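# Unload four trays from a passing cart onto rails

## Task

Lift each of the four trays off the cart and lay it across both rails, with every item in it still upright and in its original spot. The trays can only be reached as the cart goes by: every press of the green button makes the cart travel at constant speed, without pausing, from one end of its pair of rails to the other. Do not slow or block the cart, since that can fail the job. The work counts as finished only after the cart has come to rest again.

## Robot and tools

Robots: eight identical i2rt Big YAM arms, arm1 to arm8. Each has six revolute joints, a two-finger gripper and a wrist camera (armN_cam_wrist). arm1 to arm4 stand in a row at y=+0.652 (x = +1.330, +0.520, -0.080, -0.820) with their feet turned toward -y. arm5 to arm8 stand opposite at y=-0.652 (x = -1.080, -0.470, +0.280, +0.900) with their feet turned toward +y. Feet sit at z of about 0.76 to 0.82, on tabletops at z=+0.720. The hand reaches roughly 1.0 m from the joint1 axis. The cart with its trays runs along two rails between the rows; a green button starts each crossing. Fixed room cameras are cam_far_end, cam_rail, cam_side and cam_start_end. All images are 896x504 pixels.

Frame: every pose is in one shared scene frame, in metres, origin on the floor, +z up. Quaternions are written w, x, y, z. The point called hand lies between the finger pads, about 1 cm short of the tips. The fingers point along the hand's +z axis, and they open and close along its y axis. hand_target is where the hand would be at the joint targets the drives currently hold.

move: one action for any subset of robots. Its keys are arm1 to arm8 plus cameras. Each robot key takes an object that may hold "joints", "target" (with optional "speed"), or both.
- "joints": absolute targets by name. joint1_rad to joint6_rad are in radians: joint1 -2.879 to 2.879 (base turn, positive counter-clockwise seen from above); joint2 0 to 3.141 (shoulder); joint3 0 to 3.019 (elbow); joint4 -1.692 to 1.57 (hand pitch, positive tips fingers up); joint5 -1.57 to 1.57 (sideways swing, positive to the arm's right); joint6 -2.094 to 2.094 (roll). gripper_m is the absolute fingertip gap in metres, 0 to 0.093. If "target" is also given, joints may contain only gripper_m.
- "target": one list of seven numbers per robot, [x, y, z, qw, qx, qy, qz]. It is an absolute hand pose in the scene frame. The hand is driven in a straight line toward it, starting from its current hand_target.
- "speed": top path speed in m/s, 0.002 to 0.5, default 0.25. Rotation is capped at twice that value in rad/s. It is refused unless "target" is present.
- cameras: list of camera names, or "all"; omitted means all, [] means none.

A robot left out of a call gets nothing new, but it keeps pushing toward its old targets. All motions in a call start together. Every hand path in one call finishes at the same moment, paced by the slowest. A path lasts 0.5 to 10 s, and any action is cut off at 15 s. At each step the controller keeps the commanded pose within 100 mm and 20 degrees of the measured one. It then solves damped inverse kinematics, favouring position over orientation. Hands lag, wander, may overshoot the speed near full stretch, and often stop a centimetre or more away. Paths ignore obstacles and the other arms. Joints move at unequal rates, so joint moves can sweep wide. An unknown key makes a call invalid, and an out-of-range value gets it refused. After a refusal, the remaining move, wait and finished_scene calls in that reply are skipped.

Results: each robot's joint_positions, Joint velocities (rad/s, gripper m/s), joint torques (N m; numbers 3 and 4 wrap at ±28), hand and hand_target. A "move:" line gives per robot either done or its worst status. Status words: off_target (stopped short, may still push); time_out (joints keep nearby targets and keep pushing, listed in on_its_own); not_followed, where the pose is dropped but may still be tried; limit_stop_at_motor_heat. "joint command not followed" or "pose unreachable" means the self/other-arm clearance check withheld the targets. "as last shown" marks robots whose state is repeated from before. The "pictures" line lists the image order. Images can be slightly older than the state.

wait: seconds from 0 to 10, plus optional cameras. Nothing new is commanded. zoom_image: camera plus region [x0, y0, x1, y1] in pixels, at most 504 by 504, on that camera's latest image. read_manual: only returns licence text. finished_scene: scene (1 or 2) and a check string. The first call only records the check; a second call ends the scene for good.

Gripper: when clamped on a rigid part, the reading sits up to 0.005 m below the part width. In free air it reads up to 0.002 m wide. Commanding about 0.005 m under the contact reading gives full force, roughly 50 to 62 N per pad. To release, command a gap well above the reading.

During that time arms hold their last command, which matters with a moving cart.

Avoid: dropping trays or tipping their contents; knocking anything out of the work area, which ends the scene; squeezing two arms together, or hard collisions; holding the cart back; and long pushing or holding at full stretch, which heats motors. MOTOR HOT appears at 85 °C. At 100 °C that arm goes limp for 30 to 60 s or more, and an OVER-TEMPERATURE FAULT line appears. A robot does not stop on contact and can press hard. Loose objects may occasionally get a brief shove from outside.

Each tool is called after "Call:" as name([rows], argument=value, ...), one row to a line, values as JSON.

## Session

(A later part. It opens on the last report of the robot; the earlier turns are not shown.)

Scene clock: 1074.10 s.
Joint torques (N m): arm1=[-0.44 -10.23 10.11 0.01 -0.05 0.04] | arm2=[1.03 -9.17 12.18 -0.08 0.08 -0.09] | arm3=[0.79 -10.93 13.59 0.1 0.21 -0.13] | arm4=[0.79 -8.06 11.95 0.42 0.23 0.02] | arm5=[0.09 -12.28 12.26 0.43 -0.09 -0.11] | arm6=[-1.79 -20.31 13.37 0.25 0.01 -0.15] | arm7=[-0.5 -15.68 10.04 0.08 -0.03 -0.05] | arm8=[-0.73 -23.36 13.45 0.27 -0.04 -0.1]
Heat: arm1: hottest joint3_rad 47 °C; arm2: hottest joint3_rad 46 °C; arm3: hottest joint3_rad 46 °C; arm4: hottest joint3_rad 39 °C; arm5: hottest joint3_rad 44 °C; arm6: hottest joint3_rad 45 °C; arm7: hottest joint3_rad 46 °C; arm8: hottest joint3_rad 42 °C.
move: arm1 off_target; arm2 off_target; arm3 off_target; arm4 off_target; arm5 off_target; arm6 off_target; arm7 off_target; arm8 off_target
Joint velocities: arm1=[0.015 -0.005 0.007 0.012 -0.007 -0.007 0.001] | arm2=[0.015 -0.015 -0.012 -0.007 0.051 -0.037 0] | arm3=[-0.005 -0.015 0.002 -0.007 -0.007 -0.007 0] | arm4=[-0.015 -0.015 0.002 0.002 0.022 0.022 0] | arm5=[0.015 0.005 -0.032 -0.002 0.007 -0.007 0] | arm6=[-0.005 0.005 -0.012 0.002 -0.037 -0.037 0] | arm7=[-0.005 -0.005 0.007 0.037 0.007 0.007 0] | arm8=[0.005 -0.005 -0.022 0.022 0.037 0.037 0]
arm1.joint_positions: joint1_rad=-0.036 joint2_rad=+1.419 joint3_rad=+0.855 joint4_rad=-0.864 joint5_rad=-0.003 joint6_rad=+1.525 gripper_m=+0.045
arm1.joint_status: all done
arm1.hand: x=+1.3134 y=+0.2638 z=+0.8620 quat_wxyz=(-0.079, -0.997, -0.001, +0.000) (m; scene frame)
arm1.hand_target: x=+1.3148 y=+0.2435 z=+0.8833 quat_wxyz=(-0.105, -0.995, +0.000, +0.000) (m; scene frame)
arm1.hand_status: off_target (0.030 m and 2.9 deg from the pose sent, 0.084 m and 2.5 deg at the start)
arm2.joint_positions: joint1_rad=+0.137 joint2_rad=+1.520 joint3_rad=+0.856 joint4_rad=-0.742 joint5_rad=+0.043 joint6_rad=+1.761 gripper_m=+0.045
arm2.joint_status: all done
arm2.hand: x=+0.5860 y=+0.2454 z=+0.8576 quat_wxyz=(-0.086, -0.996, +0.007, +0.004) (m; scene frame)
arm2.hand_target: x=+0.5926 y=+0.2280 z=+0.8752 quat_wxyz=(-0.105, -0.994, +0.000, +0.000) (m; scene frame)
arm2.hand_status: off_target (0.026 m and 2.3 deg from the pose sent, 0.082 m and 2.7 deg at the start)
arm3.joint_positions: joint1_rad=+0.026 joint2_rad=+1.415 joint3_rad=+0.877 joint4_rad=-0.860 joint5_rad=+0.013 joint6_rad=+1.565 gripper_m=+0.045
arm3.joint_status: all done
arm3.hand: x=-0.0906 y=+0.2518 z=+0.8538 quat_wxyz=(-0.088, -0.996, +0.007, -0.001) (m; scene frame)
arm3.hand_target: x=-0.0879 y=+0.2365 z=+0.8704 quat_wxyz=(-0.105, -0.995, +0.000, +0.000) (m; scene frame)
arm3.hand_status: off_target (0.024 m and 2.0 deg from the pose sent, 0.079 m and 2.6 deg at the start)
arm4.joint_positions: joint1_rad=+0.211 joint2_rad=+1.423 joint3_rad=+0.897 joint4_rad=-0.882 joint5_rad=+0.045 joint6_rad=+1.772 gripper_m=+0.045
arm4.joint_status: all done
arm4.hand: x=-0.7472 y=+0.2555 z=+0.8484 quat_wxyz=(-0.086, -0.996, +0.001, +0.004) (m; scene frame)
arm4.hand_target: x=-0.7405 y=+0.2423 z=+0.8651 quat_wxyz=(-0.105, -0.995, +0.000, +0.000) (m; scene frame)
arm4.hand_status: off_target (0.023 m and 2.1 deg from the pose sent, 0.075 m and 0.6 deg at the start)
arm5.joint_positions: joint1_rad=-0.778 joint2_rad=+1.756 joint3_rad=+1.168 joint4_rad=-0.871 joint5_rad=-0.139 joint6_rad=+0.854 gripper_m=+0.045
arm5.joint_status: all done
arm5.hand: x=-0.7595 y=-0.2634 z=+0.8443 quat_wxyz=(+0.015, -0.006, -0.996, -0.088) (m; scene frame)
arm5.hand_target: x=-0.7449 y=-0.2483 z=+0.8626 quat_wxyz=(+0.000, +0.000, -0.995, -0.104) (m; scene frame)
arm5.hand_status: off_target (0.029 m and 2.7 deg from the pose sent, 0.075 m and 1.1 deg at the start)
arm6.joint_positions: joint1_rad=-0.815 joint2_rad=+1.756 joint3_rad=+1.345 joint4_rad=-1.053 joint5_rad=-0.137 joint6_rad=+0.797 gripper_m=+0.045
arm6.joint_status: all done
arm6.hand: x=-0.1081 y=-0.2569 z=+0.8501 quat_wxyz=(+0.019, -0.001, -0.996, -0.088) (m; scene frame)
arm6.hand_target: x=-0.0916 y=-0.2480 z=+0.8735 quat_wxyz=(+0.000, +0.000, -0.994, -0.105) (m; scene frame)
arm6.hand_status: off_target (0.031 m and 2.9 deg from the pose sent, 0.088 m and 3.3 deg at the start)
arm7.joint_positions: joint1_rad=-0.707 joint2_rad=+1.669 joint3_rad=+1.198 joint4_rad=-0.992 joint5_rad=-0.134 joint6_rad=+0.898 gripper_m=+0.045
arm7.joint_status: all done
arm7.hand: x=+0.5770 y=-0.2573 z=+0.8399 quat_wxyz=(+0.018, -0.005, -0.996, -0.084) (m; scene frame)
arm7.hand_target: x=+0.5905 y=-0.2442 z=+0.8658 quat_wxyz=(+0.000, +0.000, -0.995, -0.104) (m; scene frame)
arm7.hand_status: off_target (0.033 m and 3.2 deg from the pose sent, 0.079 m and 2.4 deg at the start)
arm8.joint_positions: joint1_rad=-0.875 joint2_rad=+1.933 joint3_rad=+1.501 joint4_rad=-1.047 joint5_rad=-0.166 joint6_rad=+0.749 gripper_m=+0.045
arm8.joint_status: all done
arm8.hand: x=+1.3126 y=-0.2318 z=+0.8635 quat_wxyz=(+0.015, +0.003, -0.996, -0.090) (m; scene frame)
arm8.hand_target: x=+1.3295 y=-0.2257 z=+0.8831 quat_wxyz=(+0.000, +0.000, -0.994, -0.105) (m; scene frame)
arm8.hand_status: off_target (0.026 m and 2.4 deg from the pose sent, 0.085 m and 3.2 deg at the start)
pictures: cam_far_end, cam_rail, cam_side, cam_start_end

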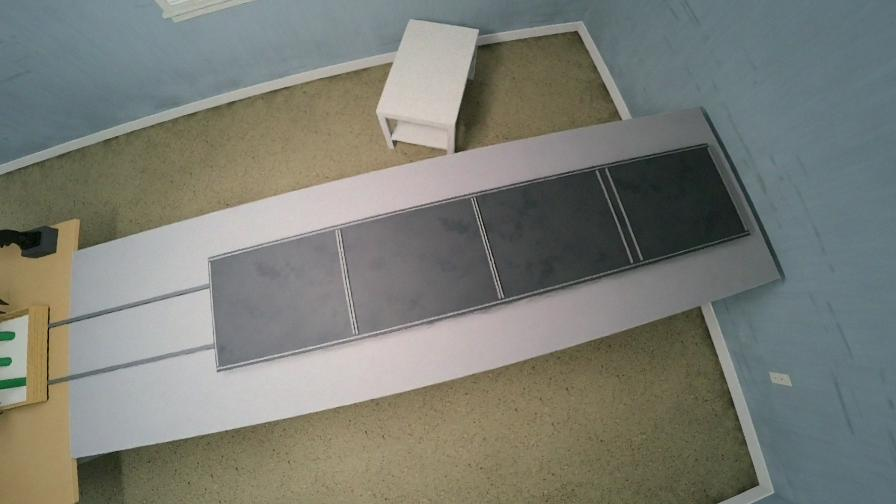

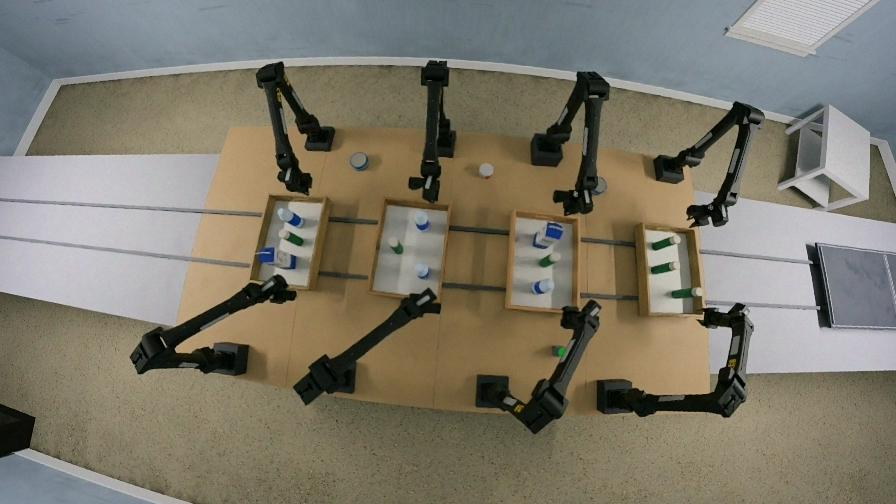

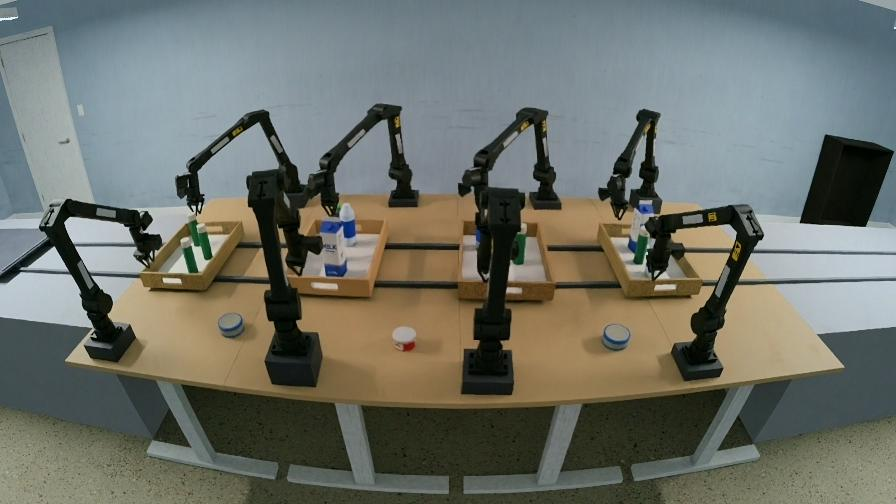

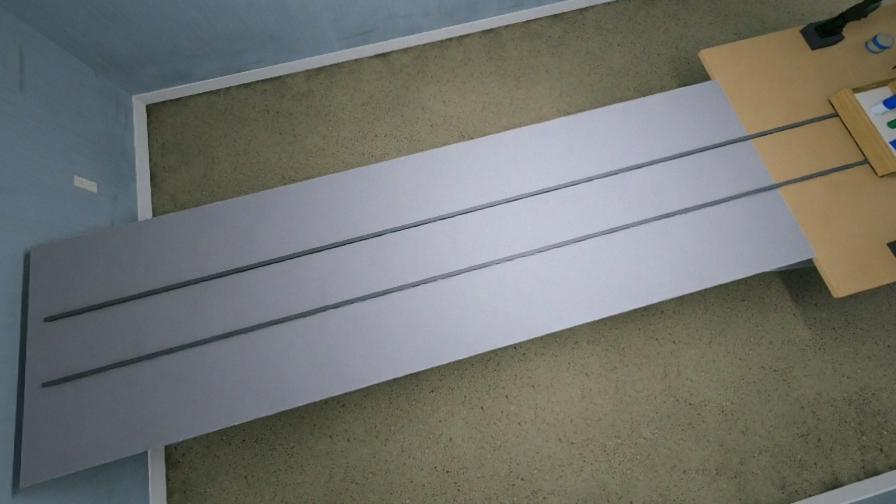

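Call:
wait(seconds=4, cameras=["cam_rail", "cam_far_end"])

Call:
wait(seconds=4, cameras=["cam_rail", "cam_far_end"])

Scene clock: 1093.70 s.
Joint torques (N m): arm1=[-0.56 -10.17 10.17 -0.21 -0.01 -0.01] | arm2=[0.97 -9.11 12.1 0.08 0.05 -0.05] | arm3=[0.79 -10.75 13.6 0.09 0.21 -0.13] | arm4=[0.91 -8.12 11.93 0.36 0.21 0.03] | arm5=[-0.32 -12.45 12.37 0.47 -0.06 -0.11] | arm6=[-1.73 -20.13 13.37 0.24 0.01 -0.14] | arm7=[-0.44 -15.62 10.07 0.08 -0.03 -0.05] | arm8=[-1.03 -22.71 13.35 0.25 -0.02 -0.1]
Heat: arm1: hottest joint3_rad 47 °C; arm2: hottest joint3_rad 47 °C; arm3: hottest joint3_rad 47 °C; arm4: hottest joint3_rad 40 °C; arm5: hottest joint3_rad 47 °C; arm6: hottest joint3_rad 44 °C; arm7: hottest joint3_rad 45 °C; arm8: hottest joint3_rad 45 °C.
Joint velocities: arm1=[-0.005 0.024 0.022 -0.012 -0.022 0.007 0] | arm2=[-0.005 -0.005 0.017 0.007 0.022 -0.037 0] | arm3=[-0.015 -0.005 -0.002 -0.002 -0.007 -0.051 -0.001] | arm4=[-0.015 -0.005 -0.022 -0.027 -0.066 -0.022 -0.001] | arm5=[-0.005 -0.015 0.002 -0.002 0.007 -0.007 -0.001] | arm6=[-0.015 -0.015 -0.002 0.002 -0.066 0.007 0.001] | arm7=[-0.005 0.005 -0.007 -0.012 0.022 -0.007 0.001] | arm8=[0.024 0.005 0.002 -0.027 0.037 0.081 0.001]
arm1.joint_positions: joint1_rad=-0.036 joint2_rad=+1.419 joint3_rad=+0.855 joint4_rad=-0.864 joint5_rad=-0.003 joint6_rad=+1.526 gripper_m=+0.045
arm1.joint_status: all done
arm1.hand: x=+1.3134 y=+0.2638 z=+0.8620 quat_wxyz=(-0.079, -0.997, -0.001, +0.000) (m; scene frame)
arm1.hand_target: x=+1.3148 y=+0.2435 z=+0.8833 quat_wxyz=(-0.105, -0.995, +0.000, +0.000) (m; scene frame)
arm1.hand_status: off_target (0.030 m and 2.9 deg from the pose sent, 0.084 m and 2.5 deg at the start)
arm2.joint_positions: joint1_rad=+0.137 joint2_rad=+1.520 joint3_rad=+0.856 joint4_rad=-0.742 joint5_rad=+0.043 joint6_rad=+1.761 gripper_m=+0.045
arm2.joint_status: all done
arm2.hand: x=+0.5859 y=+0.2455 z=+0.8576 quat_wxyz=(-0.086, -0.996, +0.007, +0.004) (m; scene frame)
arm2.hand_target: x=+0.5926 y=+0.2280 z=+0.8752 quat_wxyz=(-0.105, -0.994, +0.000, +0.000) (m; scene frame)
arm2.hand_status: off_target (0.026 m and 2.4 deg from the pose sent, 0.082 m and 2.7 deg at the start)
arm3.joint_positions: joint1_rad=+0.026 joint2_rad=+1.415 joint3_rad=+0.877 joint4_rad=-0.860 joint5_rad=+0.013 joint6_rad=+1.565 gripper_m=+0.045
arm3.joint_status: all done
arm3.hand: x=-0.0906 y=+0.2518 z=+0.8538 quat_wxyz=(-0.088, -0.996, +0.007, -0.001) (m; scene frame)
arm3.hand_target: x=-0.0879 y=+0.2365 z=+0.8704 quat_wxyz=(-0.105, -0.995, +0.000, +0.000) (m; scene frame)
arm3.hand_status: off_target (0.024 m and 2.0 deg from the pose sent, 0.079 m and 2.6 deg at the start)
arm4.joint_positions: joint1_rad=+0.211 joint2_rad=+1.423 joint3_rad=+0.897 joint4_rad=-0.883 joint5_rad=+0.045 joint6_rad=+1.772 gripper_m=+0.045
arm4.joint_status: all done
arm4.hand: x=-0.7473 y=+0.2556 z=+0.8484 quat_wxyz=(-0.086, -0.996, +0.001, +0.004) (m; scene frame)
arm4.hand_target: x=-0.7405 y=+0.2423 z=+0.8651 quat_wxyz=(-0.104, -0.995, +0.000, +0.000) (m; scene frame)
arm4.hand_status: off_target (0.023 m and 2.2 deg from the pose sent, 0.075 m and 0.6 deg at the start)
arm5.joint_positions: joint1_rad=-0.778 joint2_rad=+1.756 joint3_rad=+1.168 joint4_rad=-0.871 joint5_rad=-0.139 joint6_rad=+0.854 gripper_m=+0.045
arm5.joint_status: all done
arm5.hand: x=-0.7595 y=-0.2634 z=+0.8443 quat_wxyz=(+0.015, -0.006, -0.996, -0.088) (m; scene frame)
arm5.hand_target: x=-0.7449 y=-0.2483 z=+0.8626 quat_wxyz=(+0.000, +0.000, -0.995, -0.104) (m; scene frame)
arm5.hand_status: off_target (0.029 m and 2.7 deg from the pose sent, 0.075 m and 1.1 deg at the start)
arm6.joint_positions: joint1_rad=-0.815 joint2_rad=+1.756 joint3_rad=+1.345 joint4_rad=-1.053 joint5_rad=-0.137 joint6_rad=+0.797 gripper_m=+0.045
arm6.joint_status: all done
arm6.hand: x=-0.1081 y=-0.2569 z=+0.8501 quat_wxyz=(+0.019, -0.001, -0.996, -0.088) (m; scene frame)
arm6.hand_target: x=-0.0916 y=-0.2480 z=+0.8735 quat_wxyz=(+0.000, +0.000, -0.994, -0.105) (m; scene frame)
arm6.hand_status: off_target (0.031 m and 2.9 deg from the pose sent, 0.088 m and 3.3 deg at the start)
arm7.joint_positions: joint1_rad=-0.707 joint2_rad=+1.669 joint3_rad=+1.198 joint4_rad=-0.992 joint5_rad=-0.134 joint6_rad=+0.898 gripper_m=+0.045
arm7.joint_status: all done
arm7.hand: x=+0.5770 y=-0.2573 z=+0.8399 quat_wxyz=(+0.018, -0.005, -0.996, -0.084) (m; scene frame)
arm7.hand_target: x=+0.5905 y=-0.2442 z=+0.8658 quat_wxyz=(+0.000, +0.000, -0.995, -0.104) (m; scene frame)
arm7.hand_status: off_target (0.033 m and 3.2 deg from the pose sent, 0.079 m and 2.4 deg at the start)
arm8.joint_positions: joint1_rad=-0.875 joint2_rad=+1.933 joint3_rad=+1.501 joint4_rad=-1.047 joint5_rad=-0.166 joint6_rad=+0.749 gripper_m=+0.045
arm8.joint_status: all done
arm8.hand: x=+1.3126 y=-0.2318 z=+0.8635 quat_wxyz=(+0.015, +0.003, -0.996, -0.090) (m; scene frame)
arm8.hand_target: x=+1.3295 y=-0.2257 z=+0.8831 quat_wxyz=(+0.000, +0.000, -0.994, -0.105) (m; scene frame)
arm8.hand_status: off_target (0.026 m and 2.4 deg from the pose sent, 0.085 m and 3.2 deg at the start)
wait: 4.00 s; at rest from the start
pictures: cam_far_end, cam_rail

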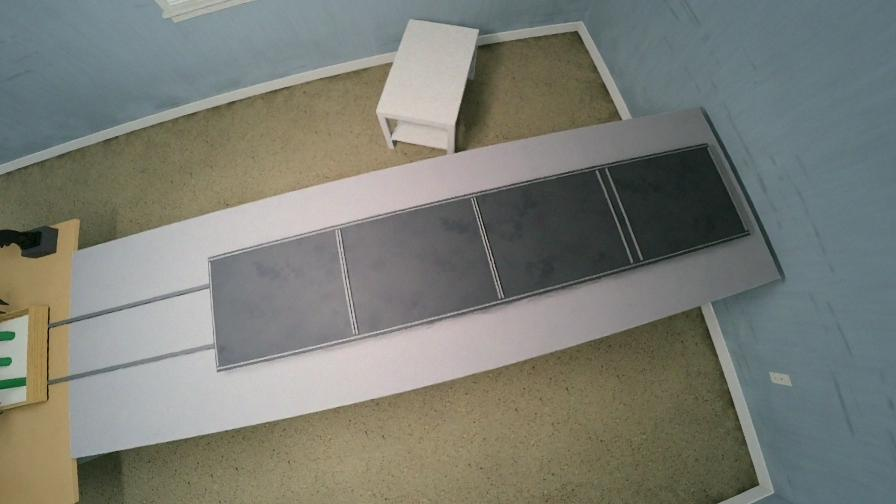

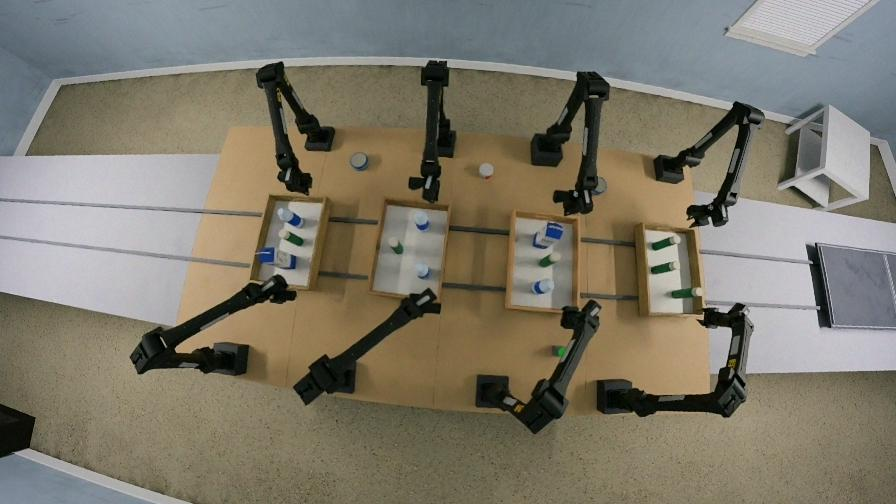

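Scene clock: 1097.70 s.
Joint torques (N m): arm1=[-0.97 -9.99 10.15 -0.1 -0.05 0.06] | arm2=[0.97 -8.47 12.21 0.02 0.1 -0.07] | arm3=[0.79 -10.75 13.6 0.09 0.21 -0.13] | arm4=[0.79 -8 11.95 0.34 0.25 0.01] | arm5=[-0.32 -12.34 12.27 0.59 -0.11 -0.12] | arm6=[-1.73 -20.13 13.35 0.27 0.01 -0.14] | arm7=[-0.38 -15.62 10.03 0.08 -0.03 -0.05] | arm8=[-0.91 -22.77 13.42 0.34 -0.02 -0.1]
Heat: arm1: hottest joint3_rad 47 °C; arm2: hottest joint3_rad 47 °C; arm3: hottest joint3_rad 47 °C; arm4: hottest joint3_rad 40 °C; arm5: hottest joint3_rad 47 °C; arm6: hottest joint3_rad 44 °C; arm7: hottest joint3_rad 45 °C; arm8: hottest joint3_rad 46 °C.
Joint velocities: arm1=[0.005 -0.015 0.012 0.002 -0.081 0.037 -0.001] | arm2=[0.005 -0.005 -0.012 -0.002 -0.007 -0.022 -0.001] | arm3=[-0.015 0.005 -0.002 -0.012 -0.051 0.007 0] | arm4=[-0.015 -0.015 -0.002 -0.007 -0.007 -0.022 -0.001] | arm5=[-0.005 0.005 0.007 -0.007 0.051 -0.007 0.001] | arm6=[0.005 -0.015 -0.007 -0.037 0.007 -0.066 -0.001] | arm7=[-0.015 -0.005 -0.002 0.022 0.051 -0.022 0.002] | arm8=[-0.024 0.005 0.002 -0.002 -0.051 -0.007 0]
arm1.joint_positions: joint1_rad=-0.036 joint2_rad=+1.419 joint3_rad=+0.855 joint4_rad=-0.864 joint5_rad=-0.003 joint6_rad=+1.526 gripper_m=+0.045
arm1.joint_status: all done
arm1.hand: x=+1.3134 y=+0.2638 z=+0.8620 quat_wxyz=(-0.079, -0.997, -0.001, +0.000) (m; scene frame)
arm1.hand_target: x=+1.3148 y=+0.2435 z=+0.8833 quat_wxyz=(-0.105, -0.995, +0.000, +0.000) (m; scene frame)
arm1.hand_status: off_target (0.030 m and 2.9 deg from the pose sent, 0.084 m and 2.5 deg at the start)
arm2.joint_positions: joint1_rad=+0.137 joint2_rad=+1.520 joint3_rad=+0.856 joint4_rad=-0.742 joint5_rad=+0.043 joint6_rad=+1.761 gripper_m=+0.045
arm2.joint_status: all done
arm2.hand: x=+0.5859 y=+0.2455 z=+0.8576 quat_wxyz=(-0.086, -0.996, +0.007, +0.004) (m; scene frame)
arm2.hand_target: x=+0.5926 y=+0.2280 z=+0.8752 quat_wxyz=(-0.105, -0.994, +0.000, +0.000) (m; scene frame)
arm2.hand_status: off_target (0.026 m and 2.4 deg from the pose sent, 0.082 m and 2.7 deg at the start)
arm3.joint_positions: joint1_rad=+0.026 joint2_rad=+1.415 joint3_rad=+0.877 joint4_rad=-0.860 joint5_rad=+0.013 joint6_rad=+1.565 gripper_m=+0.045
arm3.joint_status: all done
arm3.hand: x=-0.0906 y=+0.2518 z=+0.8538 quat_wxyz=(-0.088, -0.996, +0.007, -0.001) (m; scene frame)
arm3.hand_target: x=-0.0879 y=+0.2365 z=+0.8704 quat_wxyz=(-0.105, -0.995, +0.000, +0.000) (m; scene frame)
arm3.hand_status: off_target (0.024 m and 2.0 deg from the pose sent, 0.079 m and 2.6 deg at the start)
arm4.joint_positions: joint1_rad=+0.211 joint2_rad=+1.423 joint3_rad=+0.897 joint4_rad=-0.883 joint5_rad=+0.045 joint6_rad=+1.772 gripper_m=+0.045
arm4.joint_status: all done
arm4.hand: x=-0.7473 y=+0.2556 z=+0.8484 quat_wxyz=(-0.086, -0.996, +0.001, +0.004) (m; scene frame)
arm4.hand_target: x=-0.7405 y=+0.2423 z=+0.8651 quat_wxyz=(-0.104, -0.995, +0.000, +0.000) (m; scene frame)
arm4.hand_status: off_target (0.023 m and 2.2 deg from the pose sent, 0.075 m and 0.6 deg at the start)
arm5.joint_positions: joint1_rad=-0.778 joint2_rad=+1.756 joint3_rad=+1.168 joint4_rad=-0.871 joint5_rad=-0.139 joint6_rad=+0.854 gripper_m=+0.045
arm5.joint_status: all done
arm5.hand: x=-0.7595 y=-0.2634 z=+0.8443 quat_wxyz=(+0.015, -0.006, -0.996, -0.088) (m; scene frame)
arm5.hand_target: x=-0.7449 y=-0.2483 z=+0.8626 quat_wxyz=(+0.000, +0.000, -0.995, -0.104) (m; scene frame)
arm5.hand_status: off_target (0.029 m and 2.7 deg from the pose sent, 0.075 m and 1.1 deg at the start)
arm6.joint_positions: joint1_rad=-0.815 joint2_rad=+1.756 joint3_rad=+1.345 joint4_rad=-1.053 joint5_rad=-0.137 joint6_rad=+0.797 gripper_m=+0.045
arm6.joint_status: all done
arm6.hand: x=-0.1081 y=-0.2569 z=+0.8501 quat_wxyz=(+0.019, -0.001, -0.996, -0.088) (m; scene frame)
arm6.hand_target: x=-0.0916 y=-0.2480 z=+0.8735 quat_wxyz=(+0.000, +0.000, -0.994, -0.105) (m; scene frame)
arm6.hand_status: off_target (0.031 m and 2.9 deg from the pose sent, 0.088 m and 3.3 deg at the start)
arm7.joint_positions: joint1_rad=-0.707 joint2_rad=+1.669 joint3_rad=+1.198 joint4_rad=-0.992 joint5_rad=-0.134 joint6_rad=+0.898 gripper_m=+0.045
arm7.joint_status: all done
arm7.hand: x=+0.5770 y=-0.2573 z=+0.8399 quat_wxyz=(+0.018, -0.005, -0.996, -0.084) (m; scene frame)
arm7.hand_target: x=+0.5905 y=-0.2442 z=+0.8658 quat_wxyz=(+0.000, +0.000, -0.995, -0.104) (m; scene frame)
arm7.hand_status: off_target (0.033 m and 3.2 deg from the pose sent, 0.079 m and 2.4 deg at the start)
arm8.joint_positions: joint1_rad=-0.875 joint2_rad=+1.933 joint3_rad=+1.501 joint4_rad=-1.047 joint5_rad=-0.166 joint6_rad=+0.749 gripper_m=+0.045
arm8.joint_status: all done
arm8.hand: x=+1.3126 y=-0.2318 z=+0.8635 quat_wxyz=(+0.015, +0.003, -0.996, -0.090) (m; scene frame)
arm8.hand_target: x=+1.3295 y=-0.2257 z=+0.8831 quat_wxyz=(+0.000, +0.000, -0.994, -0.105) (m; scene frame)
arm8.hand_status: off_target (0.026 m and 2.4 deg from the pose sent, 0.085 m and 3.2 deg at the start)
wait: 4.00 s; at rest by 0.27 s
pictures: cam_far_end, cam_rail

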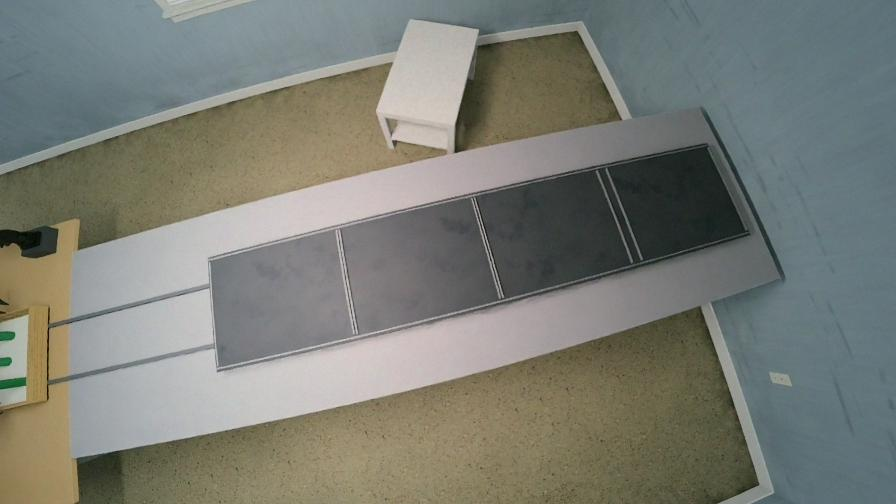

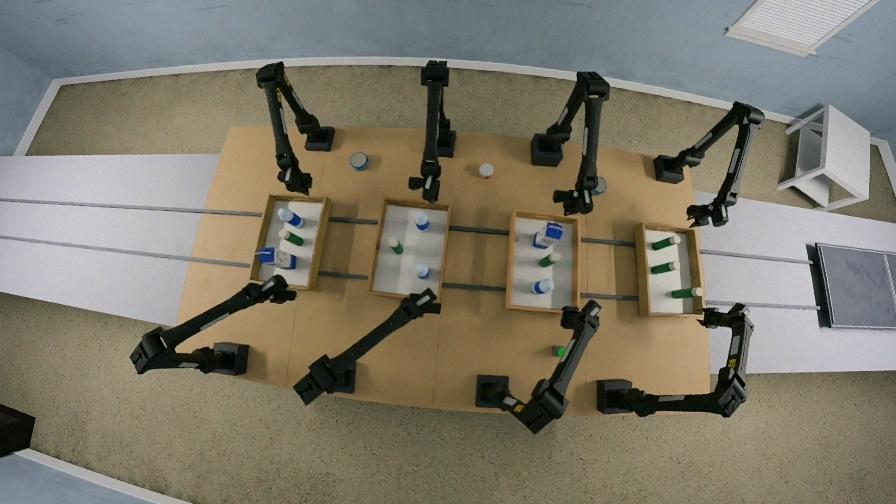

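Call:
zoom_image(camera="cam_rail", region=[220, 160, 480, 320])

Call:
zoom_image(camera="cam_rail", region=[480, 170, 740, 330])

Call:
move(cameras=["cam_side"])

Scaled by 1.938 from the camera's 896x504 image, which has a finer 1280x720 frame.

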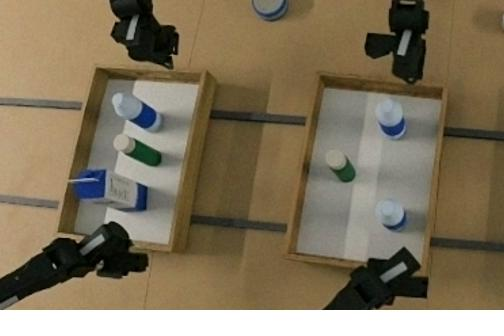

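Scaled by 1.938 from the camera's 896x504 image, which has a finer 1280x720 frame.

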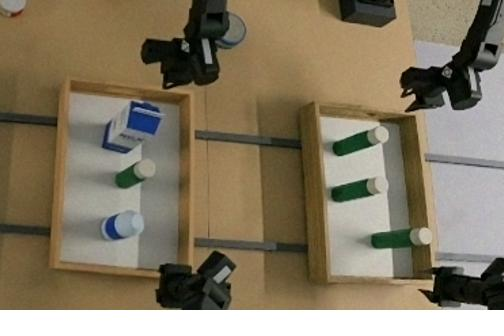

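Scene clock: 1099.90 s.
Joint torques (N m): arm1=[-0.85 -10.34 10.1 0.1 -0.03 0.04] | arm2=[1.08 -8.64 12.15 0.03 0.07 -0.1] | arm3=[0.79 -10.75 13.59 0.1 0.21 -0.13] | arm4=[0.73 -8 11.92 0.42 0.24 0.02] | arm5=[0.32 -12.4 12.37 0.46 -0.1 -0.09] | arm6=[-1.79 -20.19 13.37 0.24 0.01 -0.14] | arm7=[-0.5 -15.62 10.06 0.06 -0.03 -0.05] | arm8=[-0.91 -22.77 13.39 0.28 -0.02 -0.1]
Heat: arm1: hottest joint3_rad 47 °C; arm2: hottest joint3_rad 47 °C; arm3: hottest joint3_rad 47 °C; arm4: hottest joint3_rad 40 °C; arm5: hottest joint3_rad 47 °C; arm6: hottest joint3_rad 44 °C; arm7: hottest joint3_rad 45 °C; arm8: hottest joint3_rad 46 °C.
Joint velocities: arm1=[-0.005 -0.005 0.002 0.012 0.007 -0.007 -0.001] | arm2=[0.005 -0.005 0.007 -0.017 0.007 0.051 0] | arm3=[-0.015 -0.005 0.022 -0.002 0.066 -0.022 0] | arm4=[0.015 0.005 -0.007 -0.002 -0.022 -0.037 0.001] | arm5=[-0.015 -0.005 0.002 -0.007 -0.007 -0.037 -0.001] | arm6=[0.005 0.005 -0.012 -0.007 -0.051 0.066 -0.001] | arm7=[-0.015 -0.015 0.002 0.007 -0.051 -0.051 0.001] | arm8=[-0.005 -0.005 -0.017 -0.007 -0.022 -0.051 -0.001]
arm1.joint_positions: joint1_rad=-0.036 joint2_rad=+1.419 joint3_rad=+0.855 joint4_rad=-0.864 joint5_rad=-0.003 joint6_rad=+1.526 gripper_m=+0.045
arm1.joint_status: all done
arm1.hand: x=+1.3134 y=+0.2638 z=+0.8620 quat_wxyz=(-0.079, -0.997, -0.001, +0.000) (m; scene frame)
arm1.hand_target: x=+1.3148 y=+0.2435 z=+0.8833 quat_wxyz=(-0.105, -0.995, +0.000, +0.000) (m; scene frame)
arm1.hand_status: off_target (0.030 m and 2.9 deg from the pose sent, 0.084 m and 2.5 deg at the start)
arm2.joint_positions: joint1_rad=+0.137 joint2_rad=+1.520 joint3_rad=+0.856 joint4_rad=-0.742 joint5_rad=+0.043 joint6_rad=+1.761 gripper_m=+0.045
arm2.joint_status: all done
arm2.hand: x=+0.5859 y=+0.2455 z=+0.8576 quat_wxyz=(-0.086, -0.996, +0.007, +0.004) (m; scene frame)
arm2.hand_target: x=+0.5926 y=+0.2280 z=+0.8752 quat_wxyz=(-0.105, -0.994, +0.000, +0.000) (m; scene frame)
arm2.hand_status: off_target (0.026 m and 2.4 deg from the pose sent, 0.082 m and 2.7 deg at the start)
arm3.joint_positions: joint1_rad=+0.026 joint2_rad=+1.415 joint3_rad=+0.877 joint4_rad=-0.860 joint5_rad=+0.013 joint6_rad=+1.565 gripper_m=+0.045
arm3.joint_status: all done
arm3.hand: x=-0.0907 y=+0.2518 z=+0.8538 quat_wxyz=(-0.088, -0.996, +0.007, -0.001) (m; scene frame)
arm3.hand_target: x=-0.0880 y=+0.2365 z=+0.8704 quat_wxyz=(-0.105, -0.995, +0.000, +0.000) (m; scene frame)
arm3.hand_status: off_target (0.024 m and 2.0 deg from the pose sent, 0.079 m and 2.6 deg at the start)
arm4.joint_positions: joint1_rad=+0.211 joint2_rad=+1.423 joint3_rad=+0.897 joint4_rad=-0.883 joint5_rad=+0.045 joint6_rad=+1.772 gripper_m=+0.045
arm4.joint_status: all done
arm4.hand: x=-0.7473 y=+0.2556 z=+0.8484 quat_wxyz=(-0.086, -0.996, +0.001, +0.004) (m; scene frame)
arm4.hand_target: x=-0.7405 y=+0.2423 z=+0.8651 quat_wxyz=(-0.104, -0.995, +0.000, +0.000) (m; scene frame)
arm4.hand_status: off_target (0.023 m and 2.2 deg from the pose sent, 0.075 m and 0.6 deg at the start)
arm5.joint_positions: joint1_rad=-0.778 joint2_rad=+1.756 joint3_rad=+1.168 joint4_rad=-0.871 joint5_rad=-0.139 joint6_rad=+0.854 gripper_m=+0.045
arm5.joint_status: all done
arm5.hand: x=-0.7595 y=-0.2634 z=+0.8443 quat_wxyz=(+0.015, -0.006, -0.996, -0.088) (m; scene frame)
arm5.hand_target: x=-0.7449 y=-0.2483 z=+0.8626 quat_wxyz=(+0.000, +0.000, -0.995, -0.104) (m; scene frame)
arm5.hand_status: off_target (0.029 m and 2.7 deg from the pose sent, 0.075 m and 1.1 deg at the start)
arm6.joint_positions: joint1_rad=-0.815 joint2_rad=+1.756 joint3_rad=+1.345 joint4_rad=-1.053 joint5_rad=-0.137 joint6_rad=+0.797 gripper_m=+0.045
arm6.joint_status: all done
arm6.hand: x=-0.1081 y=-0.2569 z=+0.8501 quat_wxyz=(+0.019, -0.001, -0.996, -0.088) (m; scene frame)
arm6.hand_target: x=-0.0916 y=-0.2480 z=+0.8735 quat_wxyz=(+0.000, +0.000, -0.994, -0.105) (m; scene frame)
arm6.hand_status: off_target (0.031 m and 2.9 deg from the pose sent, 0.088 m and 3.3 deg at the start)
arm7.joint_positions: joint1_rad=-0.707 joint2_rad=+1.669 joint3_rad=+1.198 joint4_rad=-0.992 joint5_rad=-0.134 joint6_rad=+0.898 gripper_m=+0.045
arm7.joint_status: all done
arm7.hand: x=+0.5770 y=-0.2573 z=+0.8399 quat_wxyz=(+0.018, -0.005, -0.996, -0.084) (m; scene frame)
arm7.hand_target: x=+0.5905 y=-0.2442 z=+0.8658 quat_wxyz=(+0.000, +0.000, -0.995, -0.104) (m; scene frame)
arm7.hand_status: off_target (0.033 m and 3.2 deg from the pose sent, 0.079 m and 2.4 deg at the start)
arm8.joint_positions: joint1_rad=-0.875 joint2_rad=+1.933 joint3_rad=+1.501 joint4_rad=-1.047 joint5_rad=-0.166 joint6_rad=+0.749 gripper_m=+0.045
arm8.joint_status: all done
arm8.hand: x=+1.3126 y=-0.2318 z=+0.8635 quat_wxyz=(+0.015, +0.003, -0.996, -0.090) (m; scene frame)
arm8.hand_target: x=+1.3295 y=-0.2257 z=+0.8831 quat_wxyz=(+0.000, +0.000, -0.994, -0.105) (m; scene frame)
arm8.hand_status: off_target (0.026 m and 2.4 deg from the pose sent, 0.085 m and 3.2 deg at the start)
pictures: cam_side

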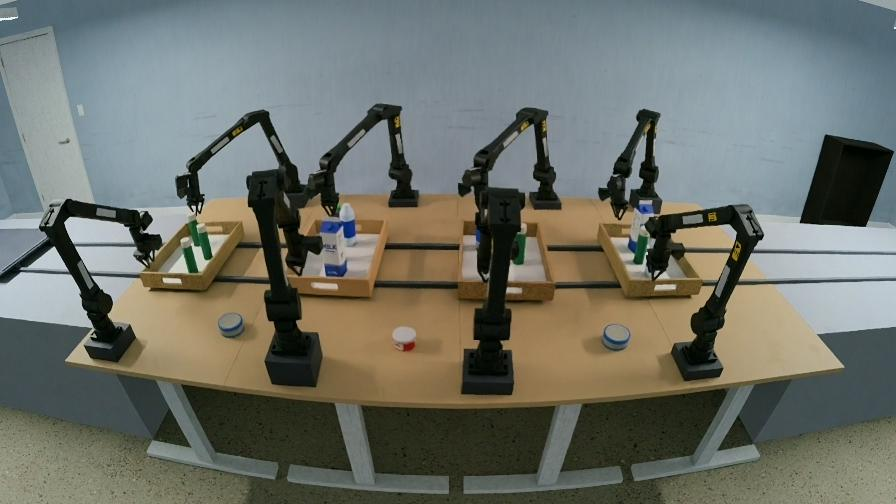

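Call:
finished_scene(scene=1, check="Trays off the cart: cam_far_end shows the cart's four slots empty; all four trays are on the table section of the rails in cam_rail. On both rails: cam_rail shows each tray spanning both dark rails (they emerge on both sides of each tray), cam_side shows them level. Items standing: zooms show A 3 greens, B milk+green+blue, C blue+green+blue, D blue+green+milk, all upright in perspective, same places as at start. Grippers open (0.045) with hands raised ~0.07 over rims, so nothing is held or touched. Cart stopped: cam_far_end rear edge px 208 unchanged over 4 s. Could be missed: a tray slightly tilted/half off a rail not visible under it, or an item shifted a few mm; pictures show no tilt.")

This call ended nothing. Check each condition that your pictures could not show: look closer or test it, and mend what is not met. Then call finished_scene again.

Call:
move(cameras=["arm1_cam_wrist", "arm4_cam_wrist", "arm7_cam_wrist", "arm8_cam_wrist"])

Scene clock: 1109.77 s.
Joint torques (N m): arm1=[-0.09 -10.58 10.04 0.02 0.03 0.07] | arm2=[1.14 -8.64 12.19 0.08 0.06 -0.09] | arm3=[0.79 -10.75 13.6 0.09 0.21 -0.14] | arm4=[0.67 -8.06 11.85 0.4 0.24 0.03] | arm5=[-0.09 -12.1 12.15 0.58 -0.12 -0.12] | arm6=[-1.73 -20.13 13.35 0.24 0.01 -0.14] | arm7=[-0.44 -15.56 10.03 0.06 -0.03 -0.05] | arm8=[-1.08 -22.83 13.38 0.24 -0.03 -0.1]
Heat: arm1: hottest joint3_rad 47 °C; arm2: hottest joint3_rad 48 °C; arm3: hottest joint3_rad 47 °C; arm4: hottest joint3_rad 40 °C; arm5: hottest joint3_rad 48 °C; arm6: hottest joint3_rad 44 °C; arm7: hottest joint3_rad 45 °C; arm8: hottest joint3_rad 47 °C.
Joint velocities: arm1=[0.005 -0.005 0.002 -0.002 0.022 -0.066 0.001] | arm2=[-0.015 -0.015 -0.007 -0.007 0.007 -0.081 0] | arm3=[-0.005 -0.024 -0.007 0.002 -0.051 -0.007 0] | arm4=[-0.005 -0.015 -0.012 0.007 0.022 -0.007 0.001] | arm5=[0.005 -0.005 0.002 0.017 -0.007 -0.007 -0.001] | arm6=[-0.005 -0.015 0.022 -0.012 -0.022 0.037 0] | arm7=[0.005 0.005 -0.007 0.007 -0.022 0.051 0] | arm8=[-0.015 -0.005 0.032 0.002 0.037 0.051 0]
arm1.joint_positions: joint1_rad=-0.036 joint2_rad=+1.419 joint3_rad=+0.855 joint4_rad=-0.864 joint5_rad=-0.003 joint6_rad=+1.526 gripper_m=+0.045
arm1.joint_status: all done
arm1.hand: x=+1.3134 y=+0.2638 z=+0.8620 quat_wxyz=(-0.079, -0.997, -0.001, +0.000) (m; scene frame)
arm1.hand_target: x=+1.3148 y=+0.2435 z=+0.8833 quat_wxyz=(-0.105, -0.995, +0.000, +0.000) (m; scene frame)
arm1.hand_status: off_target (0.030 m and 2.9 deg from the pose sent, 0.084 m and 2.5 deg at the start)
arm2.joint_positions: joint1_rad=+0.137 joint2_rad=+1.520 joint3_rad=+0.856 joint4_rad=-0.742 joint5_rad=+0.043 joint6_rad=+1.761 gripper_m=+0.045
arm2.joint_status: all done
arm2.hand: x=+0.5859 y=+0.2455 z=+0.8576 quat_wxyz=(-0.086, -0.996, +0.007, +0.004) (m; scene frame)
arm2.hand_target: x=+0.5926 y=+0.2280 z=+0.8752 quat_wxyz=(-0.105, -0.994, +0.000, +0.000) (m; scene frame)
arm2.hand_status: off_target (0.026 m and 2.4 deg from the pose sent, 0.082 m and 2.7 deg at the start)
arm3.joint_positions: joint1_rad=+0.026 joint2_rad=+1.415 joint3_rad=+0.877 joint4_rad=-0.860 joint5_rad=+0.013 joint6_rad=+1.565 gripper_m=+0.045
arm3.joint_status: all done
arm3.hand: x=-0.0907 y=+0.2518 z=+0.8538 quat_wxyz=(-0.088, -0.996, +0.007, -0.001) (m; scene frame)
arm3.hand_target: x=-0.0880 y=+0.2365 z=+0.8704 quat_wxyz=(-0.105, -0.995, +0.000, +0.000) (m; scene frame)
arm3.hand_status: off_target (0.024 m and 2.0 deg from the pose sent, 0.079 m and 2.6 deg at the start)
arm4.joint_positions: joint1_rad=+0.211 joint2_rad=+1.423 joint3_rad=+0.897 joint4_rad=-0.883 joint5_rad=+0.045 joint6_rad=+1.772 gripper_m=+0.045
arm4.joint_status: all done
arm4.hand: x=-0.7473 y=+0.2556 z=+0.8484 quat_wxyz=(-0.086, -0.996, +0.001, +0.004) (m; scene frame)
arm4.hand_target: x=-0.7405 y=+0.2423 z=+0.8651 quat_wxyz=(-0.104, -0.995, +0.000, +0.000) (m; scene frame)
arm4.hand_status: off_target (0.023 m and 2.2 deg from the pose sent, 0.075 m and 0.6 deg at the start)
arm5.joint_positions: joint1_rad=-0.778 joint2_rad=+1.756 joint3_rad=+1.168 joint4_rad=-0.871 joint5_rad=-0.139 joint6_rad=+0.854 gripper_m=+0.045
arm5.joint_status: all done
arm5.hand: x=-0.7595 y=-0.2634 z=+0.8443 quat_wxyz=(+0.015, -0.006, -0.996, -0.088) (m; scene frame)
arm5.hand_target: x=-0.7449 y=-0.2483 z=+0.8626 quat_wxyz=(+0.000, +0.000, -0.995, -0.104) (m; scene frame)
arm5.hand_status: off_target (0.029 m and 2.7 deg from the pose sent, 0.075 m and 1.1 deg at the start)
arm6.joint_positions: joint1_rad=-0.815 joint2_rad=+1.756 joint3_rad=+1.345 joint4_rad=-1.053 joint5_rad=-0.137 joint6_rad=+0.797 gripper_m=+0.045
arm6.joint_status: all done
arm6.hand: x=-0.1081 y=-0.2569 z=+0.8501 quat_wxyz=(+0.019, -0.001, -0.996, -0.088) (m; scene frame)
arm6.hand_target: x=-0.0916 y=-0.2480 z=+0.8735 quat_wxyz=(+0.000, +0.000, -0.994, -0.105) (m; scene frame)
arm6.hand_status: off_target (0.031 m and 2.9 deg from the pose sent, 0.088 m and 3.3 deg at the start)
arm7.joint_positions: joint1_rad=-0.707 joint2_rad=+1.669 joint3_rad=+1.198 joint4_rad=-0.992 joint5_rad=-0.134 joint6_rad=+0.898 gripper_m=+0.045
arm7.joint_status: all done
arm7.hand: x=+0.5770 y=-0.2573 z=+0.8399 quat_wxyz=(+0.018, -0.005, -0.996, -0.084) (m; scene frame)
arm7.hand_target: x=+0.5905 y=-0.2442 z=+0.8658 quat_wxyz=(+0.000, +0.000, -0.995, -0.104) (m; scene frame)
arm7.hand_status: off_target (0.033 m and 3.2 deg from the pose sent, 0.079 m and 2.4 deg at the start)
arm8.joint_positions: joint1_rad=-0.875 joint2_rad=+1.933 joint3_rad=+1.501 joint4_rad=-1.047 joint5_rad=-0.166 joint6_rad=+0.749 gripper_m=+0.045
arm8.joint_status: all done
arm8.hand: x=+1.3126 y=-0.2318 z=+0.8635 quat_wxyz=(+0.015, +0.003, -0.996, -0.090) (m; scene frame)
arm8.hand_target: x=+1.3295 y=-0.2257 z=+0.8831 quat_wxyz=(+0.000, +0.000, -0.994, -0.105) (m; scene frame)
arm8.hand_status: off_target (0.026 m and 2.4 deg from the pose sent, 0.085 m and 3.2 deg at the start)
pictures: arm1_cam_wrist, arm4_cam_wrist, arm7_cam_wrist, arm8_cam_wrist
camera_calibration:
arm1_cam_wrist: T_world_to_cam=[[-0.000144761, 0.9841, -0.177615, -0.104247], [0.812407, 0.103681, 0.573799, -1.58407], [0.583091, -0.144212, -0.799504, 0.0861258], [0, 0, 0, 1]] pos_world=[1.23667, 0.279248, 0.959279]
arm4_cam_wrist: T_world_to_cam=[[0.00397235, 0.988357, -0.152101, -0.12198], [0.846289, 0.0777043, 0.527026, 0.175379], [0.532709, -0.130815, -0.836127, 1.25961], [0, 0, 0, 1]] pos_world=[-0.818943, 0.271708, 0.942215]
arm7_cam_wrist: T_world_to_cam=[[0.0000286063, -0.98839, -0.151938, -0.127717], [-0.785298, -0.0940898, 0.611926, -0.0803949], [-0.619118, 0.119299, -0.776183, 1.16546], [0, 0, 0, 1]] pos_world=[0.65843, -0.272838, 0.934405]
arm8_cam_wrist: T_world_to_cam=[[-0.00444656, -0.983307, -0.1819, -0.0652343], [-0.795265, -0.106801, 0.596781, 0.508606], [-0.606246, 0.147312, -0.781514, 1.6289], [0, 0, 0, 1]] pos_world=[1.3917, -0.249783, 0.957619]

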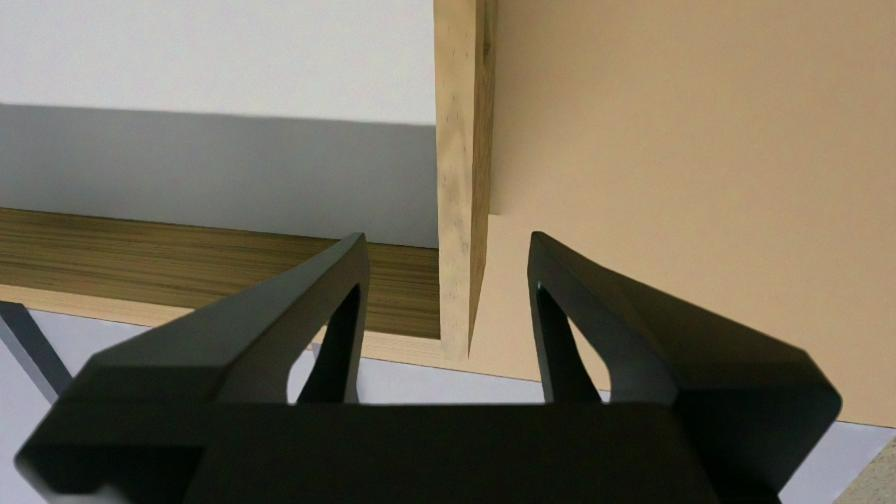

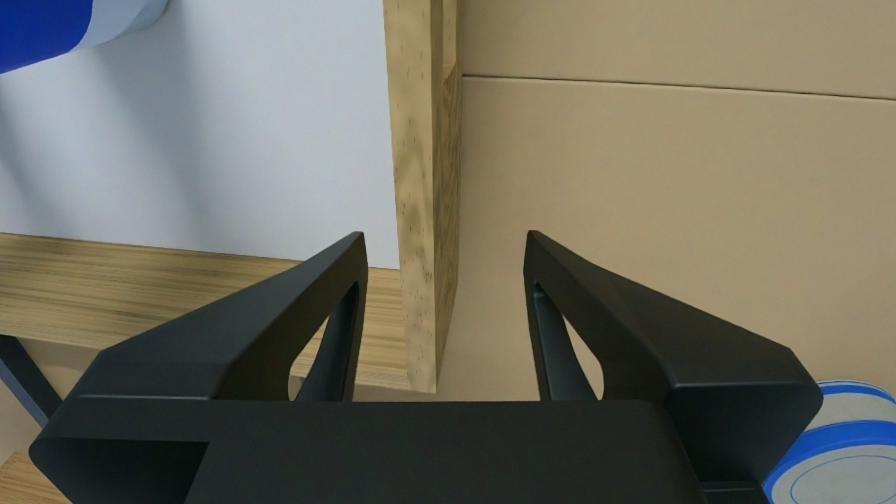

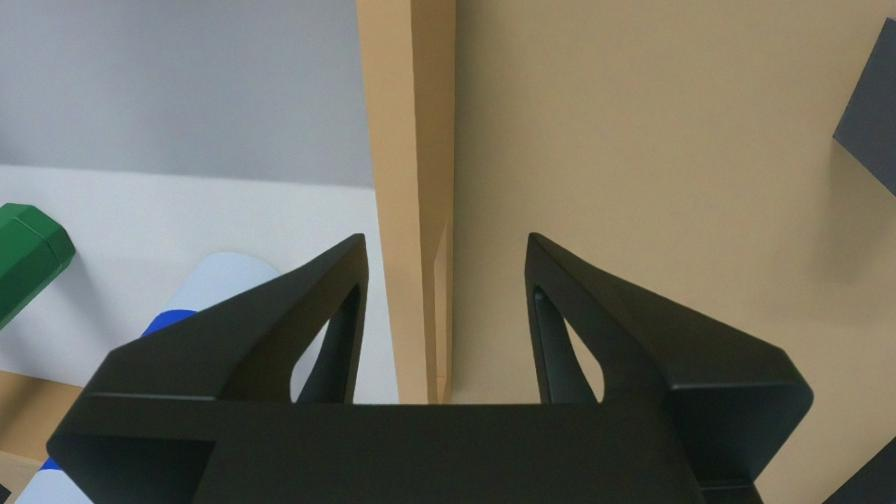

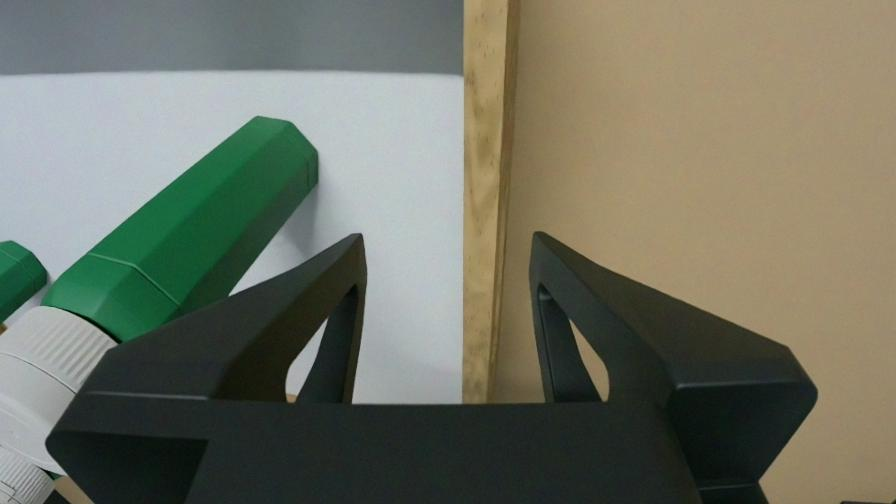

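Call:
finished_scene(scene=1, check="Wrist cams (arm1, 4, 7, 8): fingers open and above the walls, not touching; trays rest on the rails, items upright. cam_rail/cam_side: 4 trays level on both rails, contents as at the start (A 3 green; B milk, green, blue; C blue, green, blue; D blue, green, milk). Cart empty and stopped at the +x end (identical pictures 4 s apart). What pictures cannot show: millimetre tilt or a small shift of items within trays.")

The scene is finished: the task was done.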